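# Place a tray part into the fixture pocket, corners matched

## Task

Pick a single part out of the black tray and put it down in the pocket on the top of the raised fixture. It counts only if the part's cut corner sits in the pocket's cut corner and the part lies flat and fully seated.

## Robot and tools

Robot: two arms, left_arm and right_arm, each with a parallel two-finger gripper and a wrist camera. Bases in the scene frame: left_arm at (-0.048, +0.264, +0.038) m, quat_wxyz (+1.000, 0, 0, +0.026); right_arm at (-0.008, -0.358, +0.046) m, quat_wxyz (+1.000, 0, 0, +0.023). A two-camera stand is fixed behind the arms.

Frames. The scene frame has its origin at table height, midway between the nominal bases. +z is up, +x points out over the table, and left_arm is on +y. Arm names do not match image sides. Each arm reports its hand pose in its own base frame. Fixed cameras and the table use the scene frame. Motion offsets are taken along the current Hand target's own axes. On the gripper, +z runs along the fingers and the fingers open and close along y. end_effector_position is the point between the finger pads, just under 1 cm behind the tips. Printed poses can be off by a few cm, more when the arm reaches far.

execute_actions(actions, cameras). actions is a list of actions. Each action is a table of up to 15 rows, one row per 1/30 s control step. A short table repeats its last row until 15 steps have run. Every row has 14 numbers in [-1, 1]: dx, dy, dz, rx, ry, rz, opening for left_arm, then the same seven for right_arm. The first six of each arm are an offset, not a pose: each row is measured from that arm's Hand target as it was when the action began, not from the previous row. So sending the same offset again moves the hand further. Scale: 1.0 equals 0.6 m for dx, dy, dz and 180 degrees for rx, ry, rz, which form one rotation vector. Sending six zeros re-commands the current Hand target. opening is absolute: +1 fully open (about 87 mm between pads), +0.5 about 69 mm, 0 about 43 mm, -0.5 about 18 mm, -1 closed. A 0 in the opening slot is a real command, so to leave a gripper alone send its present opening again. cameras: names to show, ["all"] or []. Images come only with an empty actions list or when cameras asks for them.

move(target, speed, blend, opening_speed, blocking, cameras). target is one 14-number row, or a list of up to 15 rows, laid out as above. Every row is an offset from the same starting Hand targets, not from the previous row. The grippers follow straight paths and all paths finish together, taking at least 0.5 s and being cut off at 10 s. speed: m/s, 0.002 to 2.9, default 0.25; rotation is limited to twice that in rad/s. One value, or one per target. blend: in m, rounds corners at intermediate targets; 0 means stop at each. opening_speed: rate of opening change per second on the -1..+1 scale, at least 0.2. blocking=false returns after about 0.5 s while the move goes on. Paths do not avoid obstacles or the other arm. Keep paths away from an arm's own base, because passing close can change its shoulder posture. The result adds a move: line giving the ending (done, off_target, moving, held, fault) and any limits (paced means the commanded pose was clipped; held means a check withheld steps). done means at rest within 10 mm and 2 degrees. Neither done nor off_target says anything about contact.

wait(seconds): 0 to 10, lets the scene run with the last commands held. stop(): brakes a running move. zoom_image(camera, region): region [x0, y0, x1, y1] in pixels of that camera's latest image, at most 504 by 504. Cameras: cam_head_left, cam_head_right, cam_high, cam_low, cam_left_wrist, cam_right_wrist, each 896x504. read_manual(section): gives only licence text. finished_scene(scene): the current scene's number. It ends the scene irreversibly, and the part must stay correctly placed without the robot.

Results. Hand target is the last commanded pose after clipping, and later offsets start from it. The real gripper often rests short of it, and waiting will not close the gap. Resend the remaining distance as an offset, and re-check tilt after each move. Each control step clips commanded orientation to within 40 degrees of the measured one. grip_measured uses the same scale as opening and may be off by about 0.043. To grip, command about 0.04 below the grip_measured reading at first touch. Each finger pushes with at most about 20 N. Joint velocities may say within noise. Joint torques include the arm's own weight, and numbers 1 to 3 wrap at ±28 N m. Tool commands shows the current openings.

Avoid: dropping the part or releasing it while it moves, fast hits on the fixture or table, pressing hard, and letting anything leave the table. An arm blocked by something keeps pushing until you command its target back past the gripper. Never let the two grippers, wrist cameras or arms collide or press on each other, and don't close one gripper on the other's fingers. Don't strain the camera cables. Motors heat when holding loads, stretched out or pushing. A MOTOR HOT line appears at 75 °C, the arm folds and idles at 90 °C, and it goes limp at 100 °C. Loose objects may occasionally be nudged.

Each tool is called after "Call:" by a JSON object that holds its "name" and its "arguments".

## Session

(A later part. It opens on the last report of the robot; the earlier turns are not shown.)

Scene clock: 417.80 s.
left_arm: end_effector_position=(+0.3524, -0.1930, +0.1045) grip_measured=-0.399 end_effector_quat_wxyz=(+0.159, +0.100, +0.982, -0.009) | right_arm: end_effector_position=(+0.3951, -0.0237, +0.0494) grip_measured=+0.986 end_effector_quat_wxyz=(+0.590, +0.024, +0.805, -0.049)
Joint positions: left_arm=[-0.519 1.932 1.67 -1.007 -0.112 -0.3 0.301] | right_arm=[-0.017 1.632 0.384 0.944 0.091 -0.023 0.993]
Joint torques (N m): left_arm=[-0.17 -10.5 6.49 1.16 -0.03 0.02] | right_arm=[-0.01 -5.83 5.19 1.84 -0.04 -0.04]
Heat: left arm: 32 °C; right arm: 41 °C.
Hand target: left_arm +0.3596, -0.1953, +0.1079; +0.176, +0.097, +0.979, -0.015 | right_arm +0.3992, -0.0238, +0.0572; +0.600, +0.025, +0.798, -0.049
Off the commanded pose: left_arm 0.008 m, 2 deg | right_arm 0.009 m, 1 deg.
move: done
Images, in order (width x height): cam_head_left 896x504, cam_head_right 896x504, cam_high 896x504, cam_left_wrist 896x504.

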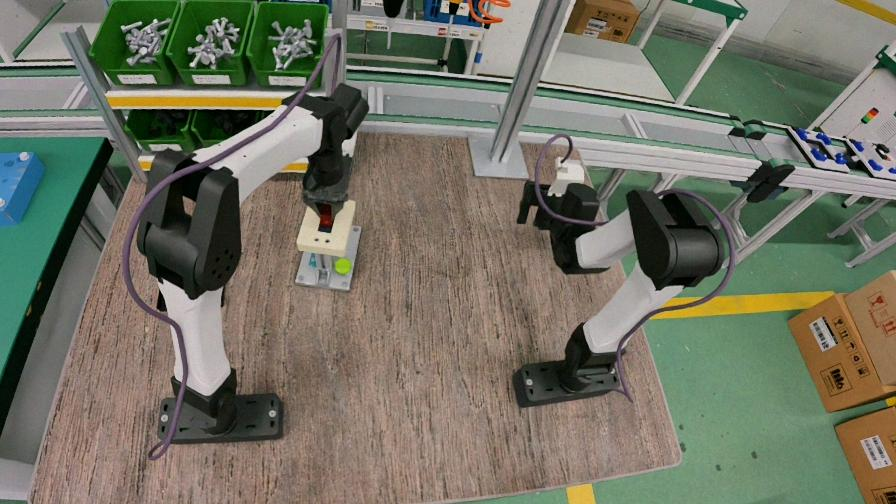

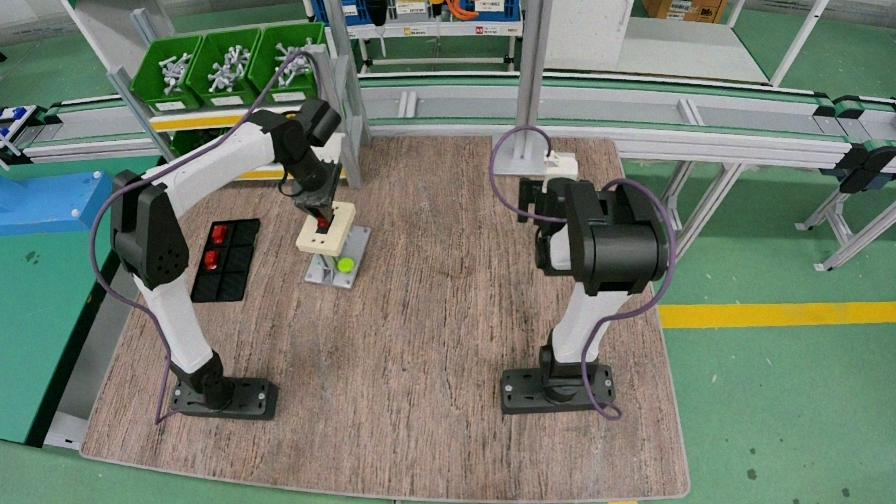

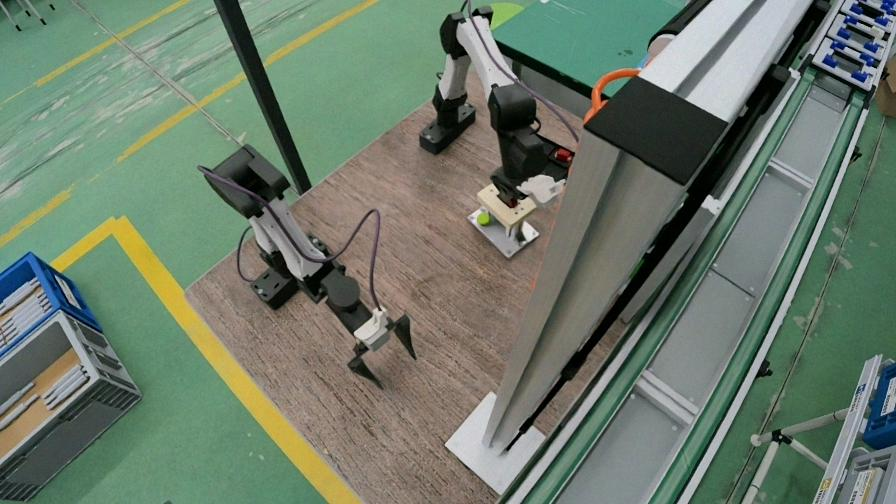

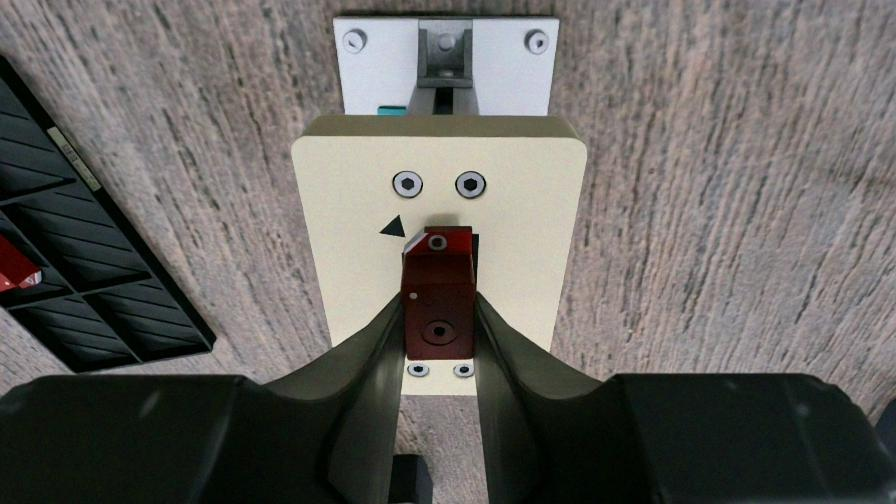

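Call:
{"name": "move", "arguments": {"target": [0.0137,-0.0007,-0.0087,0,0,0,-0.46,0,0,0,0,0,0,1], "speed": 0.05, "cameras": ["cam_left_wrist","cam_head_left","cam_high","cam_head_right"]}}

Call:
{"name": "zoom_image", "arguments": {"camera": "cam_left_wrist", "region": [300, 150, 580, 390]}}

Call:
{"name": "zoom_image", "arguments": {"camera": "cam_head_right", "region": [295, 190, 365, 260]}}

Call:
{"name": "zoom_image", "arguments": {"camera": "cam_head_left", "region": [290, 180, 370, 260]}}

Call:
{"name": "zoom_image", "arguments": {"camera": "cam_high", "region": [470, 150, 550, 230]}}

Scene clock: 462.70 s.
left_arm: end_effector_position=(+0.3481, -0.1905, +0.0977) grip_measured=-0.399 end_effector_quat_wxyz=(+0.153, +0.100, +0.983, -0.006) | right_arm: end_effector_position=(+0.3951, -0.0237, +0.0494) grip_measured=+0.986 end_effector_quat_wxyz=(+0.590, +0.024, +0.805, -0.049)
Joint positions: left_arm=[-0.519 1.929 1.64 -0.996 -0.112 -0.3 0.301] | right_arm=[-0.017 1.632 0.384 0.944 0.091 -0.023 0.993]
Joint torques (N m): left_arm=[-1.01 -13.53 5.53 1.07 -0.06 -0.06] | right_arm=[0.01 -5.85 5.19 1.85 -0.04 -0.04]
Motor temperatures (°C): left_arm=[18 34 29 24 18 18 20] | right_arm=[21 27 26 41 20 19 17]
Heat: left arm: 34 °C; right arm: 41 °C.
Hand target: left_arm +0.3501, -0.1938, +0.1099; +0.176, +0.097, +0.979, -0.014 | right_arm +0.3992, -0.0238, +0.0572; +0.600, +0.025, +0.798, -0.049
Off the commanded pose: left_arm 0.013 m, 3 deg | right_arm 0.009 m, 1 deg.
move: off_target (left_arm)
Images, in order (width x height): cam_head_left 896x504, cam_head_right 896x504, cam_high 896x504, cam_left_wrist 896x504.

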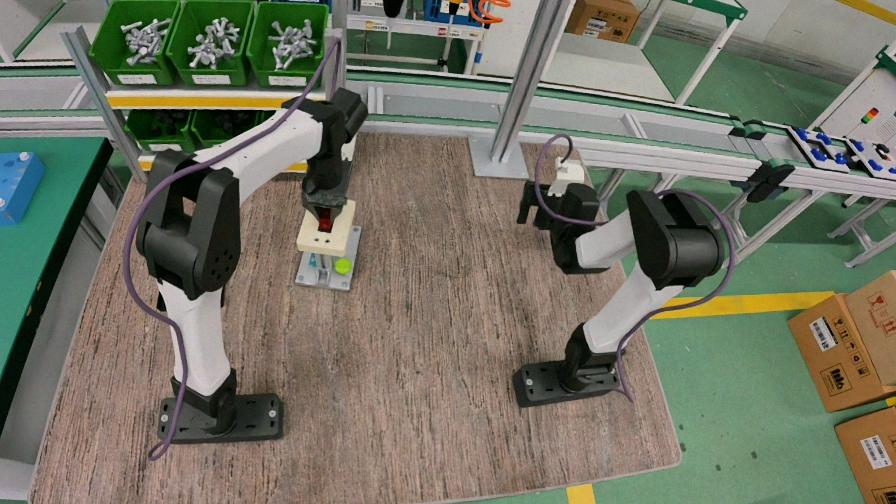

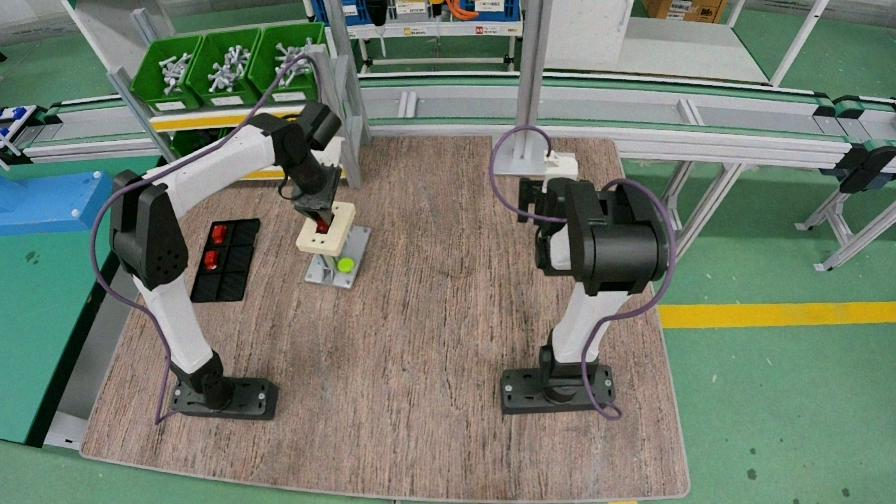

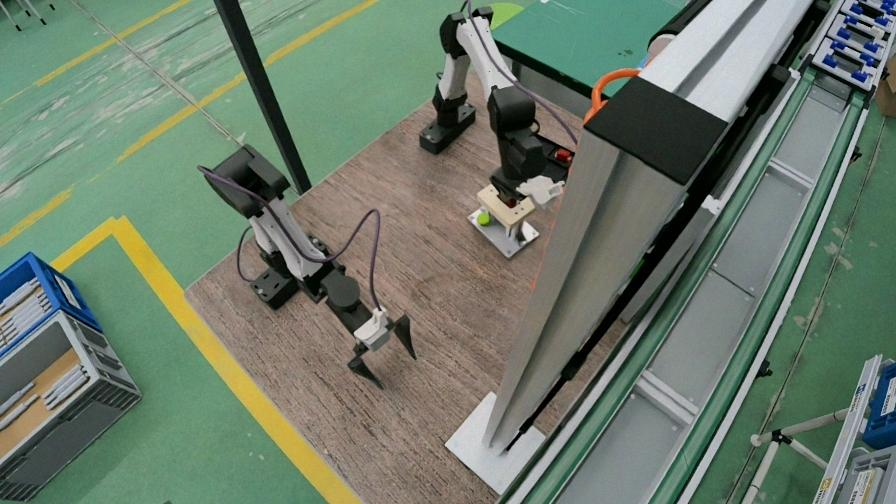

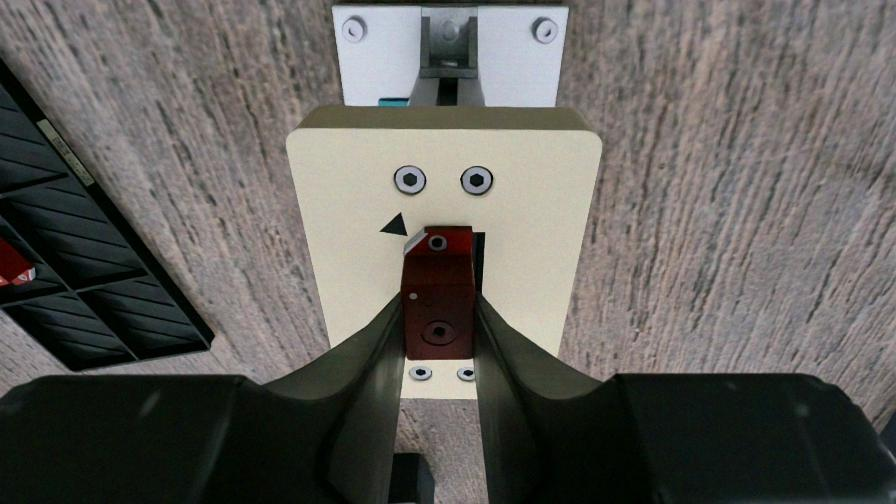

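Scaled by 1.800 from the camera's 896x504 image, which has a finer 1280x720 frame.

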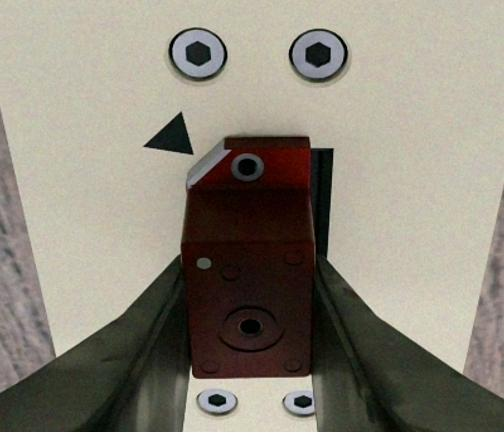

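Scaled by 7.200 from the camera's 896x504 image, which has a finer 1280x720 frame.

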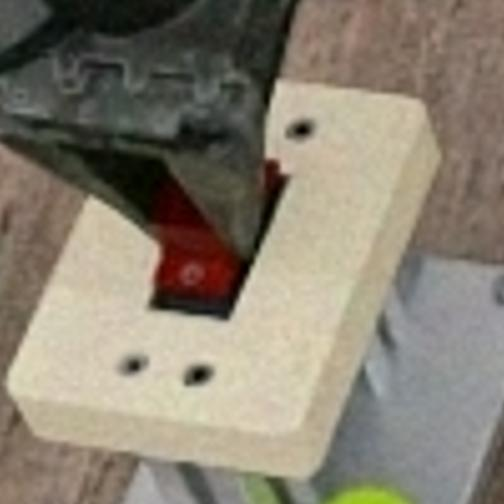

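Scaled by 6.300 from the camera's 896x504 image, which has a finer 1280x720 frame.

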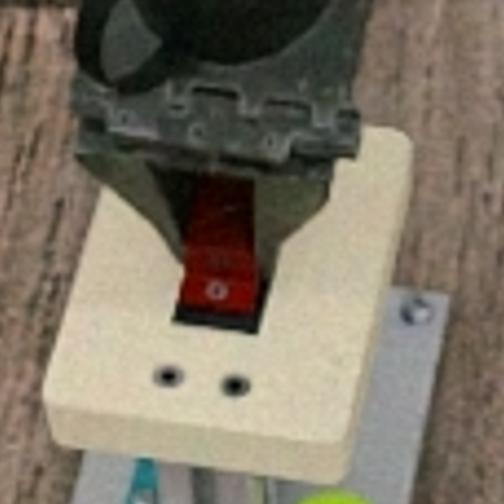

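Scaled by 6.300 from the camera's 896x504 image, which has a finer 1280x720 frame.

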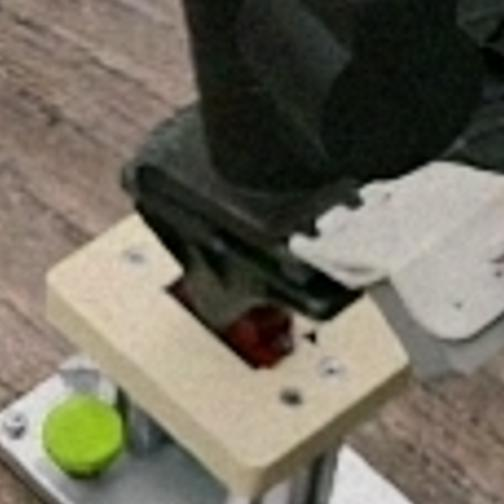

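Call:
{"name": "move", "arguments": {"target": [-0.0133,0.0017,-0.0307,0,0,0,-0.46,0,0,0,0,0,0,1], "speed": 0.1}}

Scene clock: 473.93 s.
left_arm: end_effector_position=(+0.3469, -0.1898, +0.1075) grip_measured=-0.399 end_effector_quat_wxyz=(+0.150, +0.100, +0.984, -0.005) | right_arm: end_effector_position=(+0.3951, -0.0237, +0.0494) grip_measured=+0.986 end_effector_quat_wxyz=(+0.590, +0.024, +0.805, -0.049)
Joint positions: left_arm=[-0.519 1.929 1.679 -1.042 -0.112 -0.3 0.301] | right_arm=[-0.017 1.632 0.384 0.944 0.091 -0.023 0.993]
Joint torques (N m): left_arm=[-0.69 -13.37 9.58 0.73 -0.05 -0.03] | right_arm=[0.01 -5.85 5.19 1.85 -0.04 -0.04]
Heat: left arm: 34 °C; right arm: 41 °C.
Hand target: left_arm +0.3514, -0.1932, +0.1300; +0.176, +0.097, +0.979, -0.014 | right_arm +0.3992, -0.0238, +0.0572; +0.600, +0.025, +0.798, -0.049
Off the commanded pose: left_arm 0.023 m, 3 deg | right_arm 0.009 m, 1 deg.
move: off_target (left_arm)

Call:
{"name": "move", "arguments": {"target": [0.006,0,-0.0556,0,0,0,-0.46,0,0,0,0,0,0,1], "speed": 0.1}}

Scene clock: 479.77 s.
left_arm: end_effector_position=(+0.3345, -0.1879, +0.1346) grip_measured=-0.399 end_effector_quat_wxyz=(+0.145, +0.103, +0.984, -0.004) | right_arm: end_effector_position=(+0.3951, -0.0237, +0.0494) grip_measured=+0.986 end_effector_quat_wxyz=(+0.590, +0.024, +0.805, -0.049)
Joint positions: left_arm=[-0.53 1.894 1.742 -1.148 -0.112 -0.307 0.301] | right_arm=[-0.017 1.632 0.384 0.944 0.091 -0.023 0.993]
Joint torques (N m): left_arm=[-0.92 -13.97 9.39 0.73 -0.1 -0.09] | right_arm=[0.01 -5.85 5.2 1.85 -0.04 -0.04]
Heat: left arm: 35 °C; right arm: 42 °C.
Hand target: left_arm +0.3367, -0.1904, +0.1600; +0.176, +0.098, +0.979, -0.014 | right_arm +0.3992, -0.0238, +0.0572; +0.600, +0.025, +0.798, -0.049
Off the commanded pose: left_arm 0.026 m, 4 deg | right_arm 0.009 m, 1 deg.
move: off_target (left_arm)

Call:
{"name": "move", "arguments": {"target": [[0.039,0,-0.0145,0,0,0,-0.46,0,0,0,0,0,0,1],[0.0022,0.0005,0.0775,0,0,0,-0.46,0,0,0,0,0,0,1]], "speed": 0.1, "cameras": ["cam_left_wrist","cam_head_left","cam_high","cam_head_right"]}}

Call:
{"name": "zoom_image", "arguments": {"camera": "cam_left_wrist", "region": [300, 150, 580, 390]}}

Call:
{"name": "zoom_image", "arguments": {"camera": "cam_head_right", "region": [295, 190, 365, 260]}}

Call:
{"name": "zoom_image", "arguments": {"camera": "cam_head_left", "region": [290, 180, 370, 260]}}

Scene clock: 490.93 s.
left_arm: end_effector_position=(+0.3427, -0.1911, +0.1163) grip_measured=-0.399 end_effector_quat_wxyz=(+0.163, +0.096, +0.982, -0.012) | right_arm: end_effector_position=(+0.3951, -0.0237, +0.0494) grip_measured=+0.986 end_effector_quat_wxyz=(+0.590, +0.024, +0.805, -0.049)
Joint positions: left_arm=[-0.526 1.885 1.652 -1.028 -0.113 -0.313 0.301] | right_arm=[-0.017 1.632 0.384 0.944 0.091 -0.023 0.993]
Joint torques (N m): left_arm=[0.05 -8.75 6.91 1.17 -0.04 0.1] | right_arm=[-0.01 -5.85 5.19 1.85 -0.04 -0.04]
Heat: left arm: 36 °C; right arm: 42 °C.
Hand target: left_arm +0.3513, -0.1928, +0.1159; +0.176, +0.098, +0.979, -0.014 | right_arm +0.3992, -0.0238, +0.0572; +0.600, +0.025, +0.798, -0.049
Off the commanded pose: left_arm 0.009 m, 2 deg | right_arm 0.009 m, 1 deg.
move: done
Images, in order (width x height): cam_head_left 896x504, cam_head_right 896x504, cam_high 896x504, cam_left_wrist 896x504.

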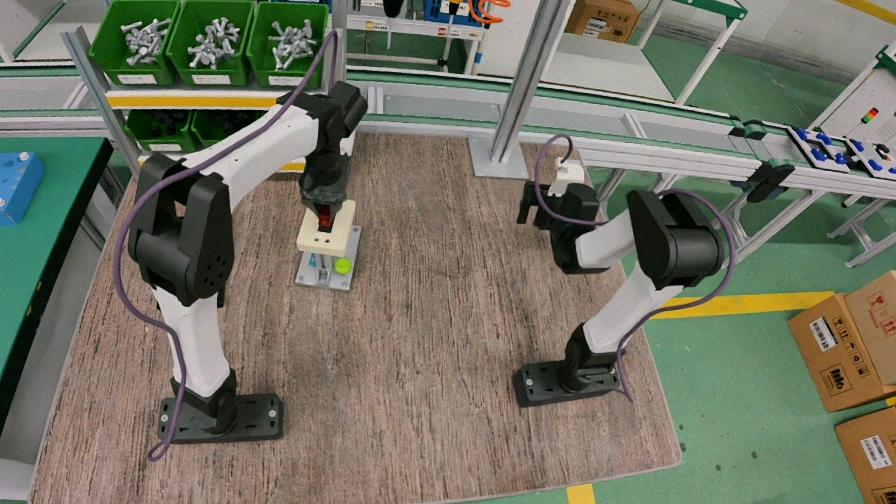

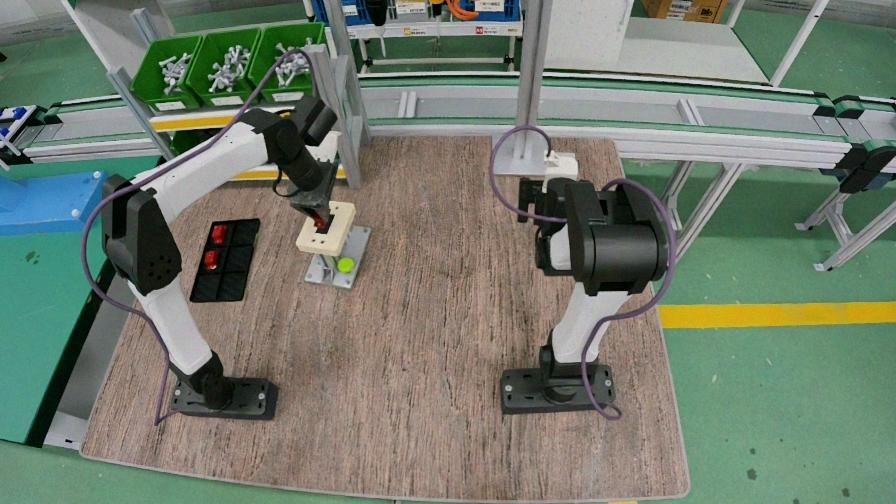

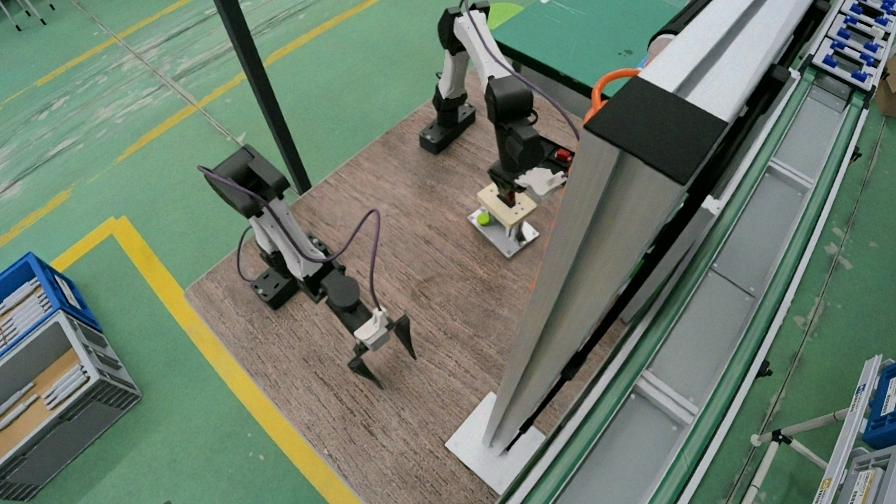

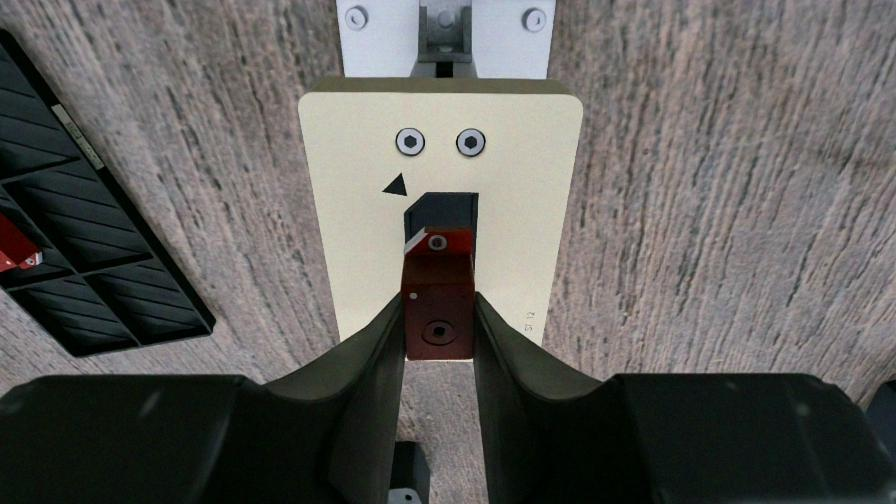

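Scaled by 1.800 from the camera's 896x504 image, which has a finer 1280x720 frame.

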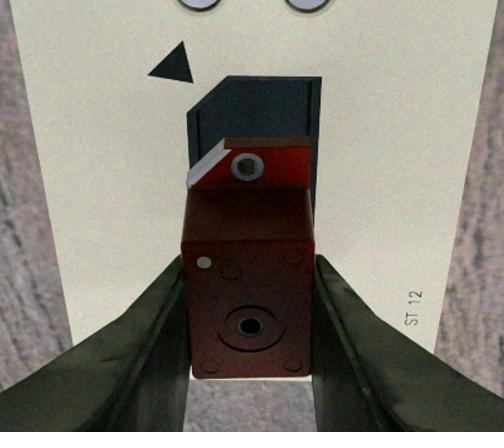

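Scaled by 7.200 from the camera's 896x504 image, which has a finer 1280x720 frame.

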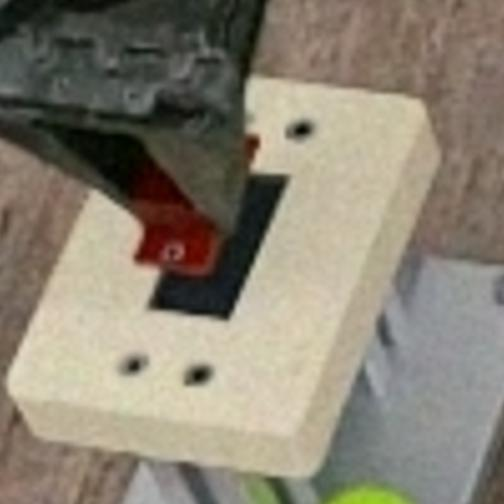

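Scaled by 6.300 from the camera's 896x504 image, which has a finer 1280x720 frame.

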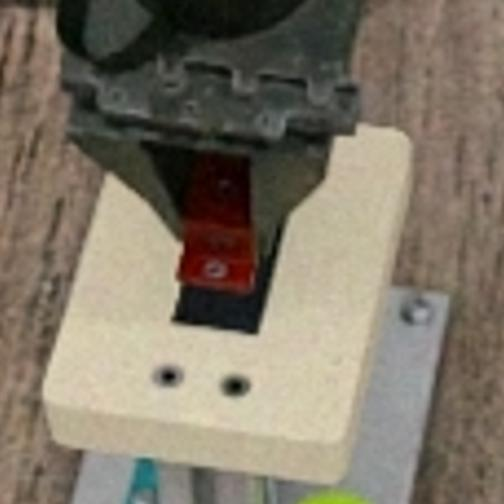

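Call:
{"name": "move", "arguments": {"target": [0.0093,-0.0012,0.025,0,0,0,-0.46,0,0,0,0,0,0,1], "speed": 0.05, "cameras": ["cam_left_wrist","cam_head_left","cam_high","cam_head_right"]}}

Call:
{"name": "zoom_image", "arguments": {"camera": "cam_left_wrist", "region": [300, 150, 580, 390]}}

Call:
{"name": "zoom_image", "arguments": {"camera": "cam_head_right", "region": [295, 190, 365, 260]}}

Call:
{"name": "zoom_image", "arguments": {"camera": "cam_head_left", "region": [290, 180, 370, 260]}}

Call:
{"name": "zoom_image", "arguments": {"camera": "cam_high", "region": [470, 150, 550, 230]}}

Scene clock: 512.00 s.
left_arm: end_effector_position=(+0.3438, -0.1917, +0.1024) grip_measured=-0.399 end_effector_quat_wxyz=(+0.166, +0.096, +0.981, -0.013) | right_arm: end_effector_position=(+0.3951, -0.0237, +0.0494) grip_measured=+0.986 end_effector_quat_wxyz=(+0.590, +0.024, +0.805, -0.049)
Joint positions: left_arm=[-0.526 1.885 1.596 -0.966 -0.113 -0.313 0.301] | right_arm=[-0.017 1.632 0.384 0.944 0.091 -0.023 0.993]
Joint torques (N m): left_arm=[-0.09 -8.5 6.52 1.19 -0.04 0.09] | right_arm=[0.01 -5.86 5.2 1.85 -0.04 -0.04]
Heat: left arm: 34 °C; right arm: 42 °C.
Hand target: left_arm +0.3512, -0.1934, +0.0999; +0.176, +0.098, +0.979, -0.014 | right_arm +0.3992, -0.0238, +0.0572; +0.600, +0.025, +0.798, -0.049
Off the commanded pose: left_arm 0.008 m, 1 deg | right_arm 0.009 m, 1 deg.
move: done
Images, in order (width x height): cam_head_left 896x504, cam_head_right 896x504, cam_high 896x504, cam_left_wrist 896x504.

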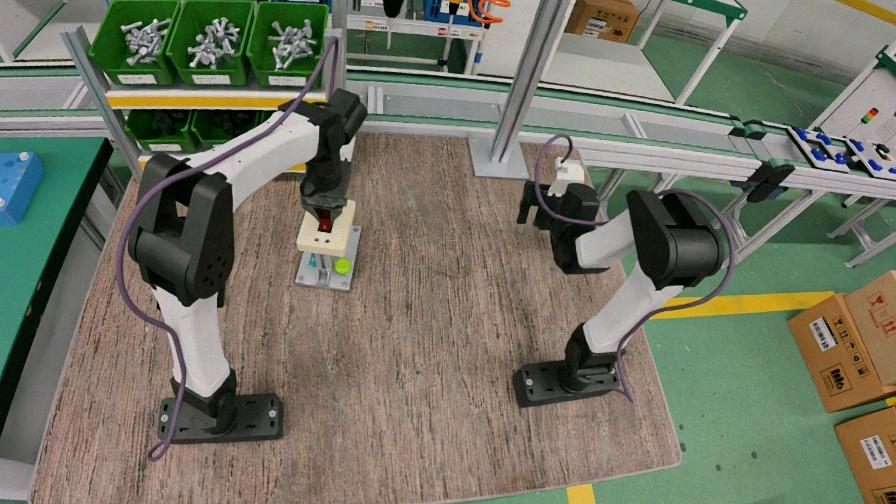

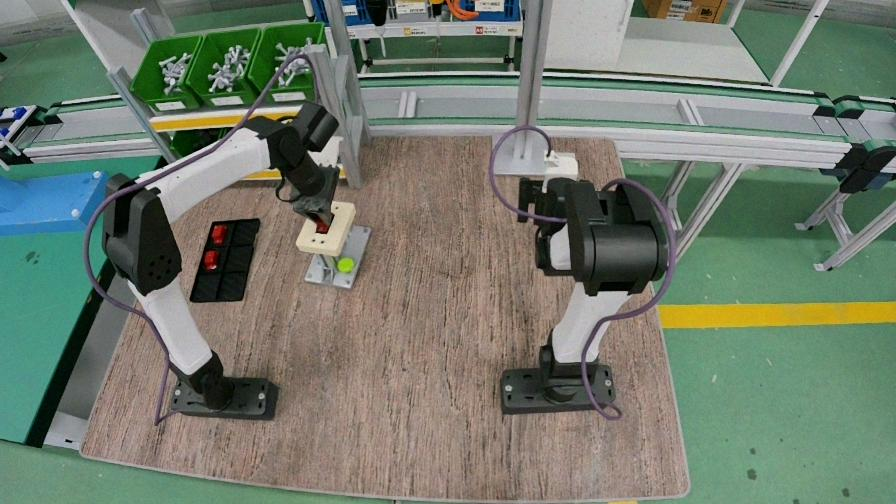

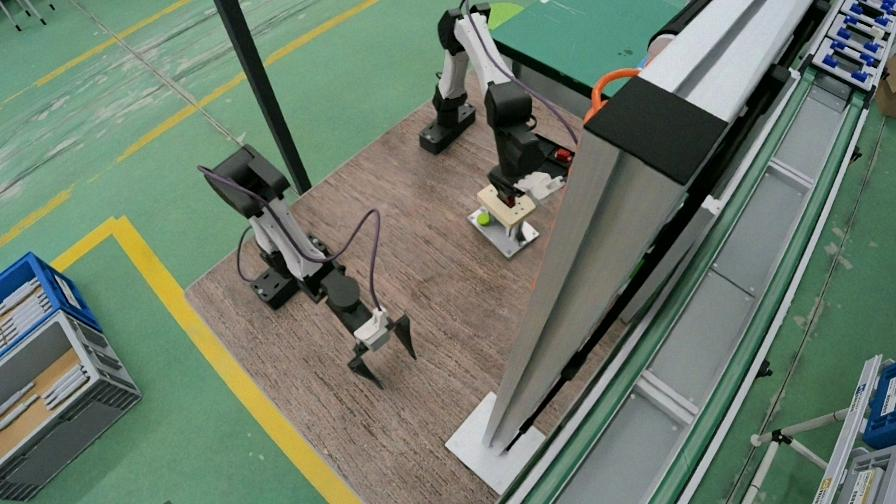

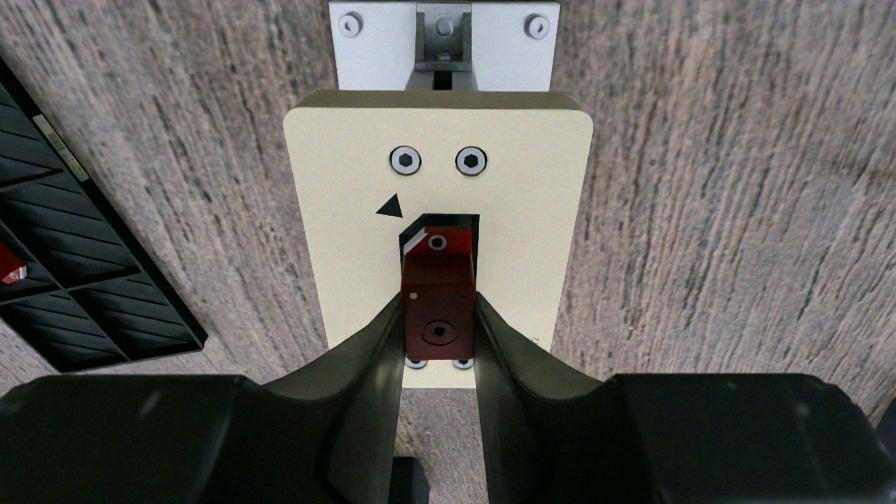

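Scaled by 1.800 from the camera's 896x504 image, which has a finer 1280x720 frame.

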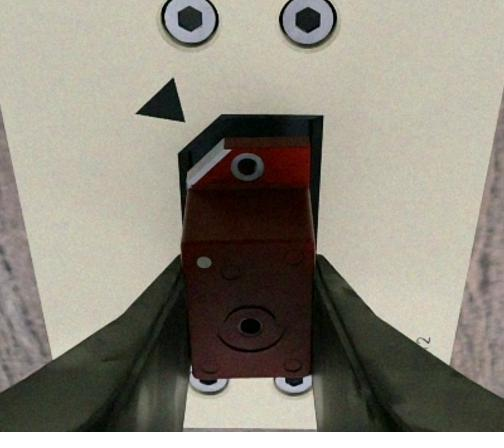

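Scaled by 7.200 from the camera's 896x504 image, which has a finer 1280x720 frame.

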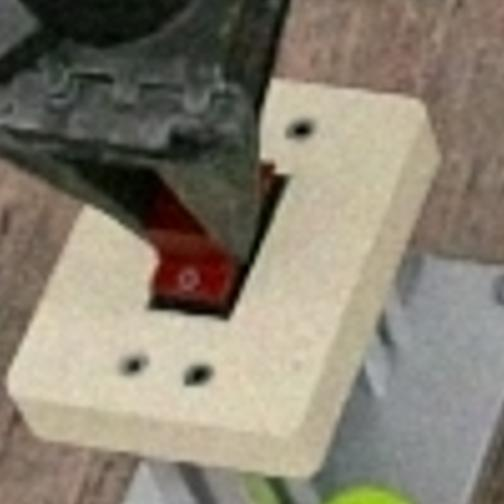

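Scaled by 6.300 from the camera's 896x504 image, which has a finer 1280x720 frame.

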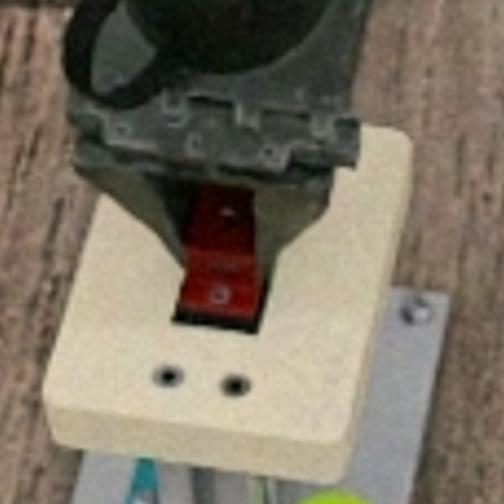

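Scaled by 6.300 from the camera's 896x504 image, which has a finer 1280x720 frame.

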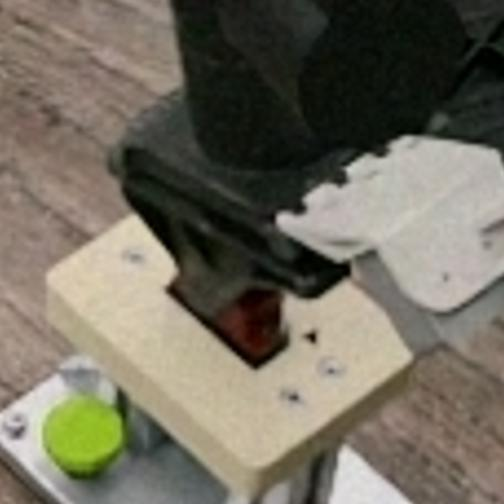

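Call:
{"name": "move", "arguments": {"target": [0.0035,-0.0006,0.0094,0,0,0,-0.46,0,0,0,0,0,0,1], "speed": 0.03, "cameras": ["cam_left_wrist","cam_head_left","cam_high","cam_head_right"]}}

Call:
{"name": "zoom_image", "arguments": {"camera": "cam_left_wrist", "region": [370, 180, 510, 290]}}

Call:
{"name": "zoom_image", "arguments": {"camera": "cam_head_right", "region": [295, 190, 365, 260]}}

Call:
{"name": "zoom_image", "arguments": {"camera": "cam_head_left", "region": [290, 180, 370, 260]}}

Scene clock: 524.67 s.
left_arm: end_effector_position=(+0.3441, -0.1919, +0.0974) grip_measured=-0.399 end_effector_quat_wxyz=(+0.167, +0.096, +0.981, -0.014) | right_arm: end_effector_position=(+0.3951, -0.0237, +0.0494) grip_measured=+0.986 end_effector_quat_wxyz=(+0.590, +0.024, +0.805, -0.049)
Joint positions: left_arm=[-0.526 1.885 1.576 -0.943 -0.113 -0.313 0.301] | right_arm=[-0.017 1.632 0.384 0.944 0.091 -0.023 0.993]
Joint torques (N m): left_arm=[-0.18 -8.29 6.41 1.21 -0.04 0.08] | right_arm=[0.01 -5.85 5.2 1.85 -0.04 -0.04]
Heat: left arm: 33 °C; right arm: 42 °C.
Hand target: left_arm +0.3511, -0.1937, +0.0938; +0.176, +0.098, +0.979, -0.014 | right_arm +0.3992, -0.0238, +0.0572; +0.600, +0.025, +0.798, -0.049
Off the commanded pose: left_arm 0.008 m, 1 deg | right_arm 0.009 m, 1 deg.
move: done
Images, in order (width x height): cam_head_left 896x504, cam_head_right 896x504, cam_high 896x504, cam_left_wrist 896x504.

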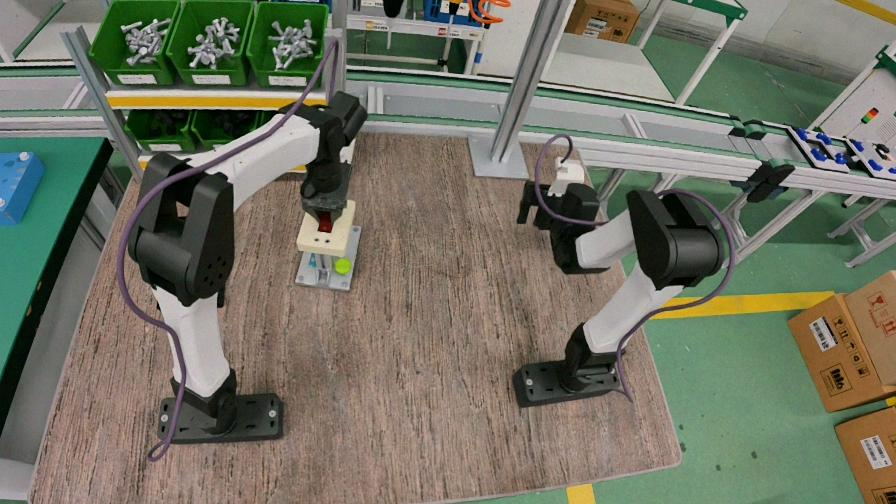

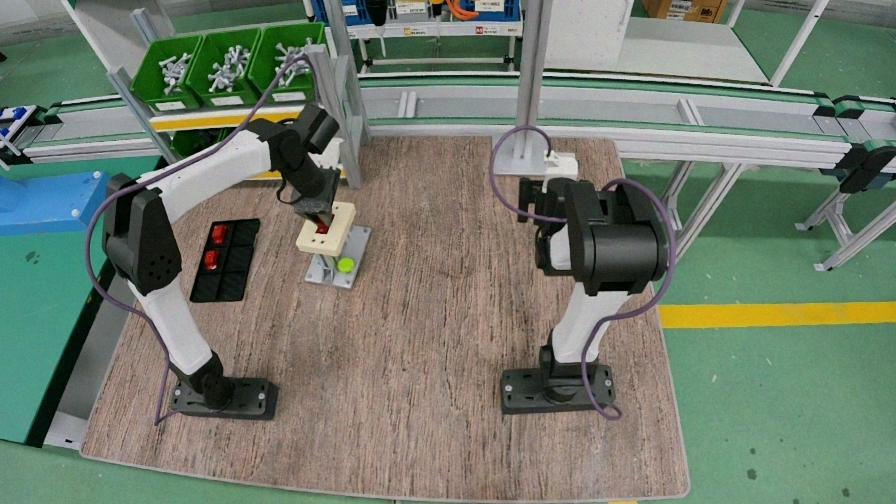

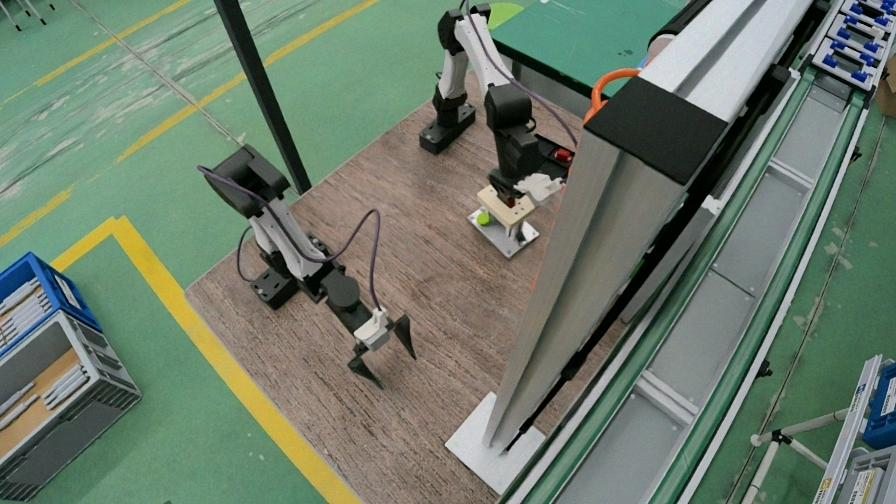

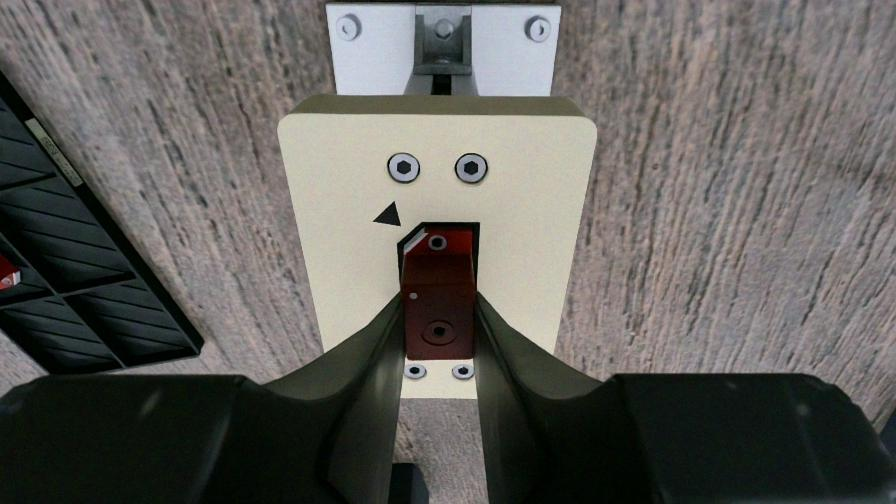

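Scaled by 3.600 from the camera's 896x504 image, which has a finer 1280x720 frame.

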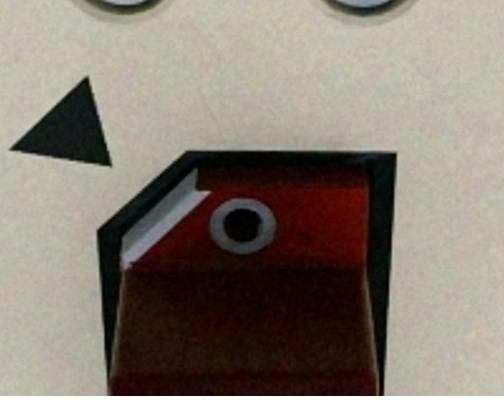

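Scaled by 7.200 from the camera's 896x504 image, which has a finer 1280x720 frame.

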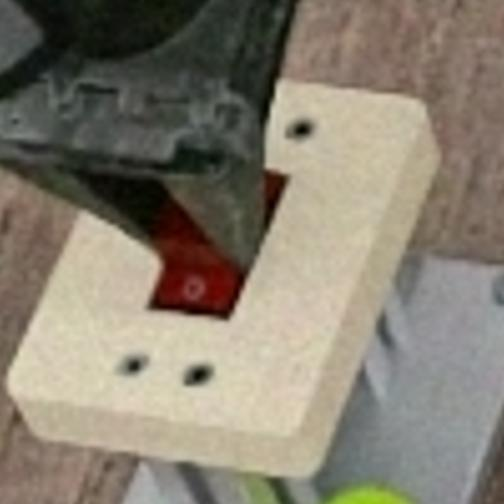

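Scaled by 6.300 from the camera's 896x504 image, which has a finer 1280x720 frame.

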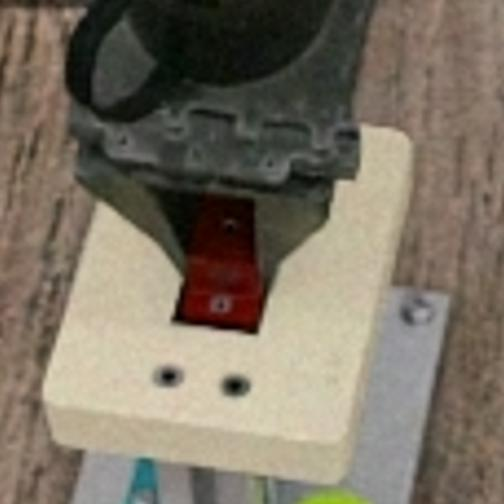

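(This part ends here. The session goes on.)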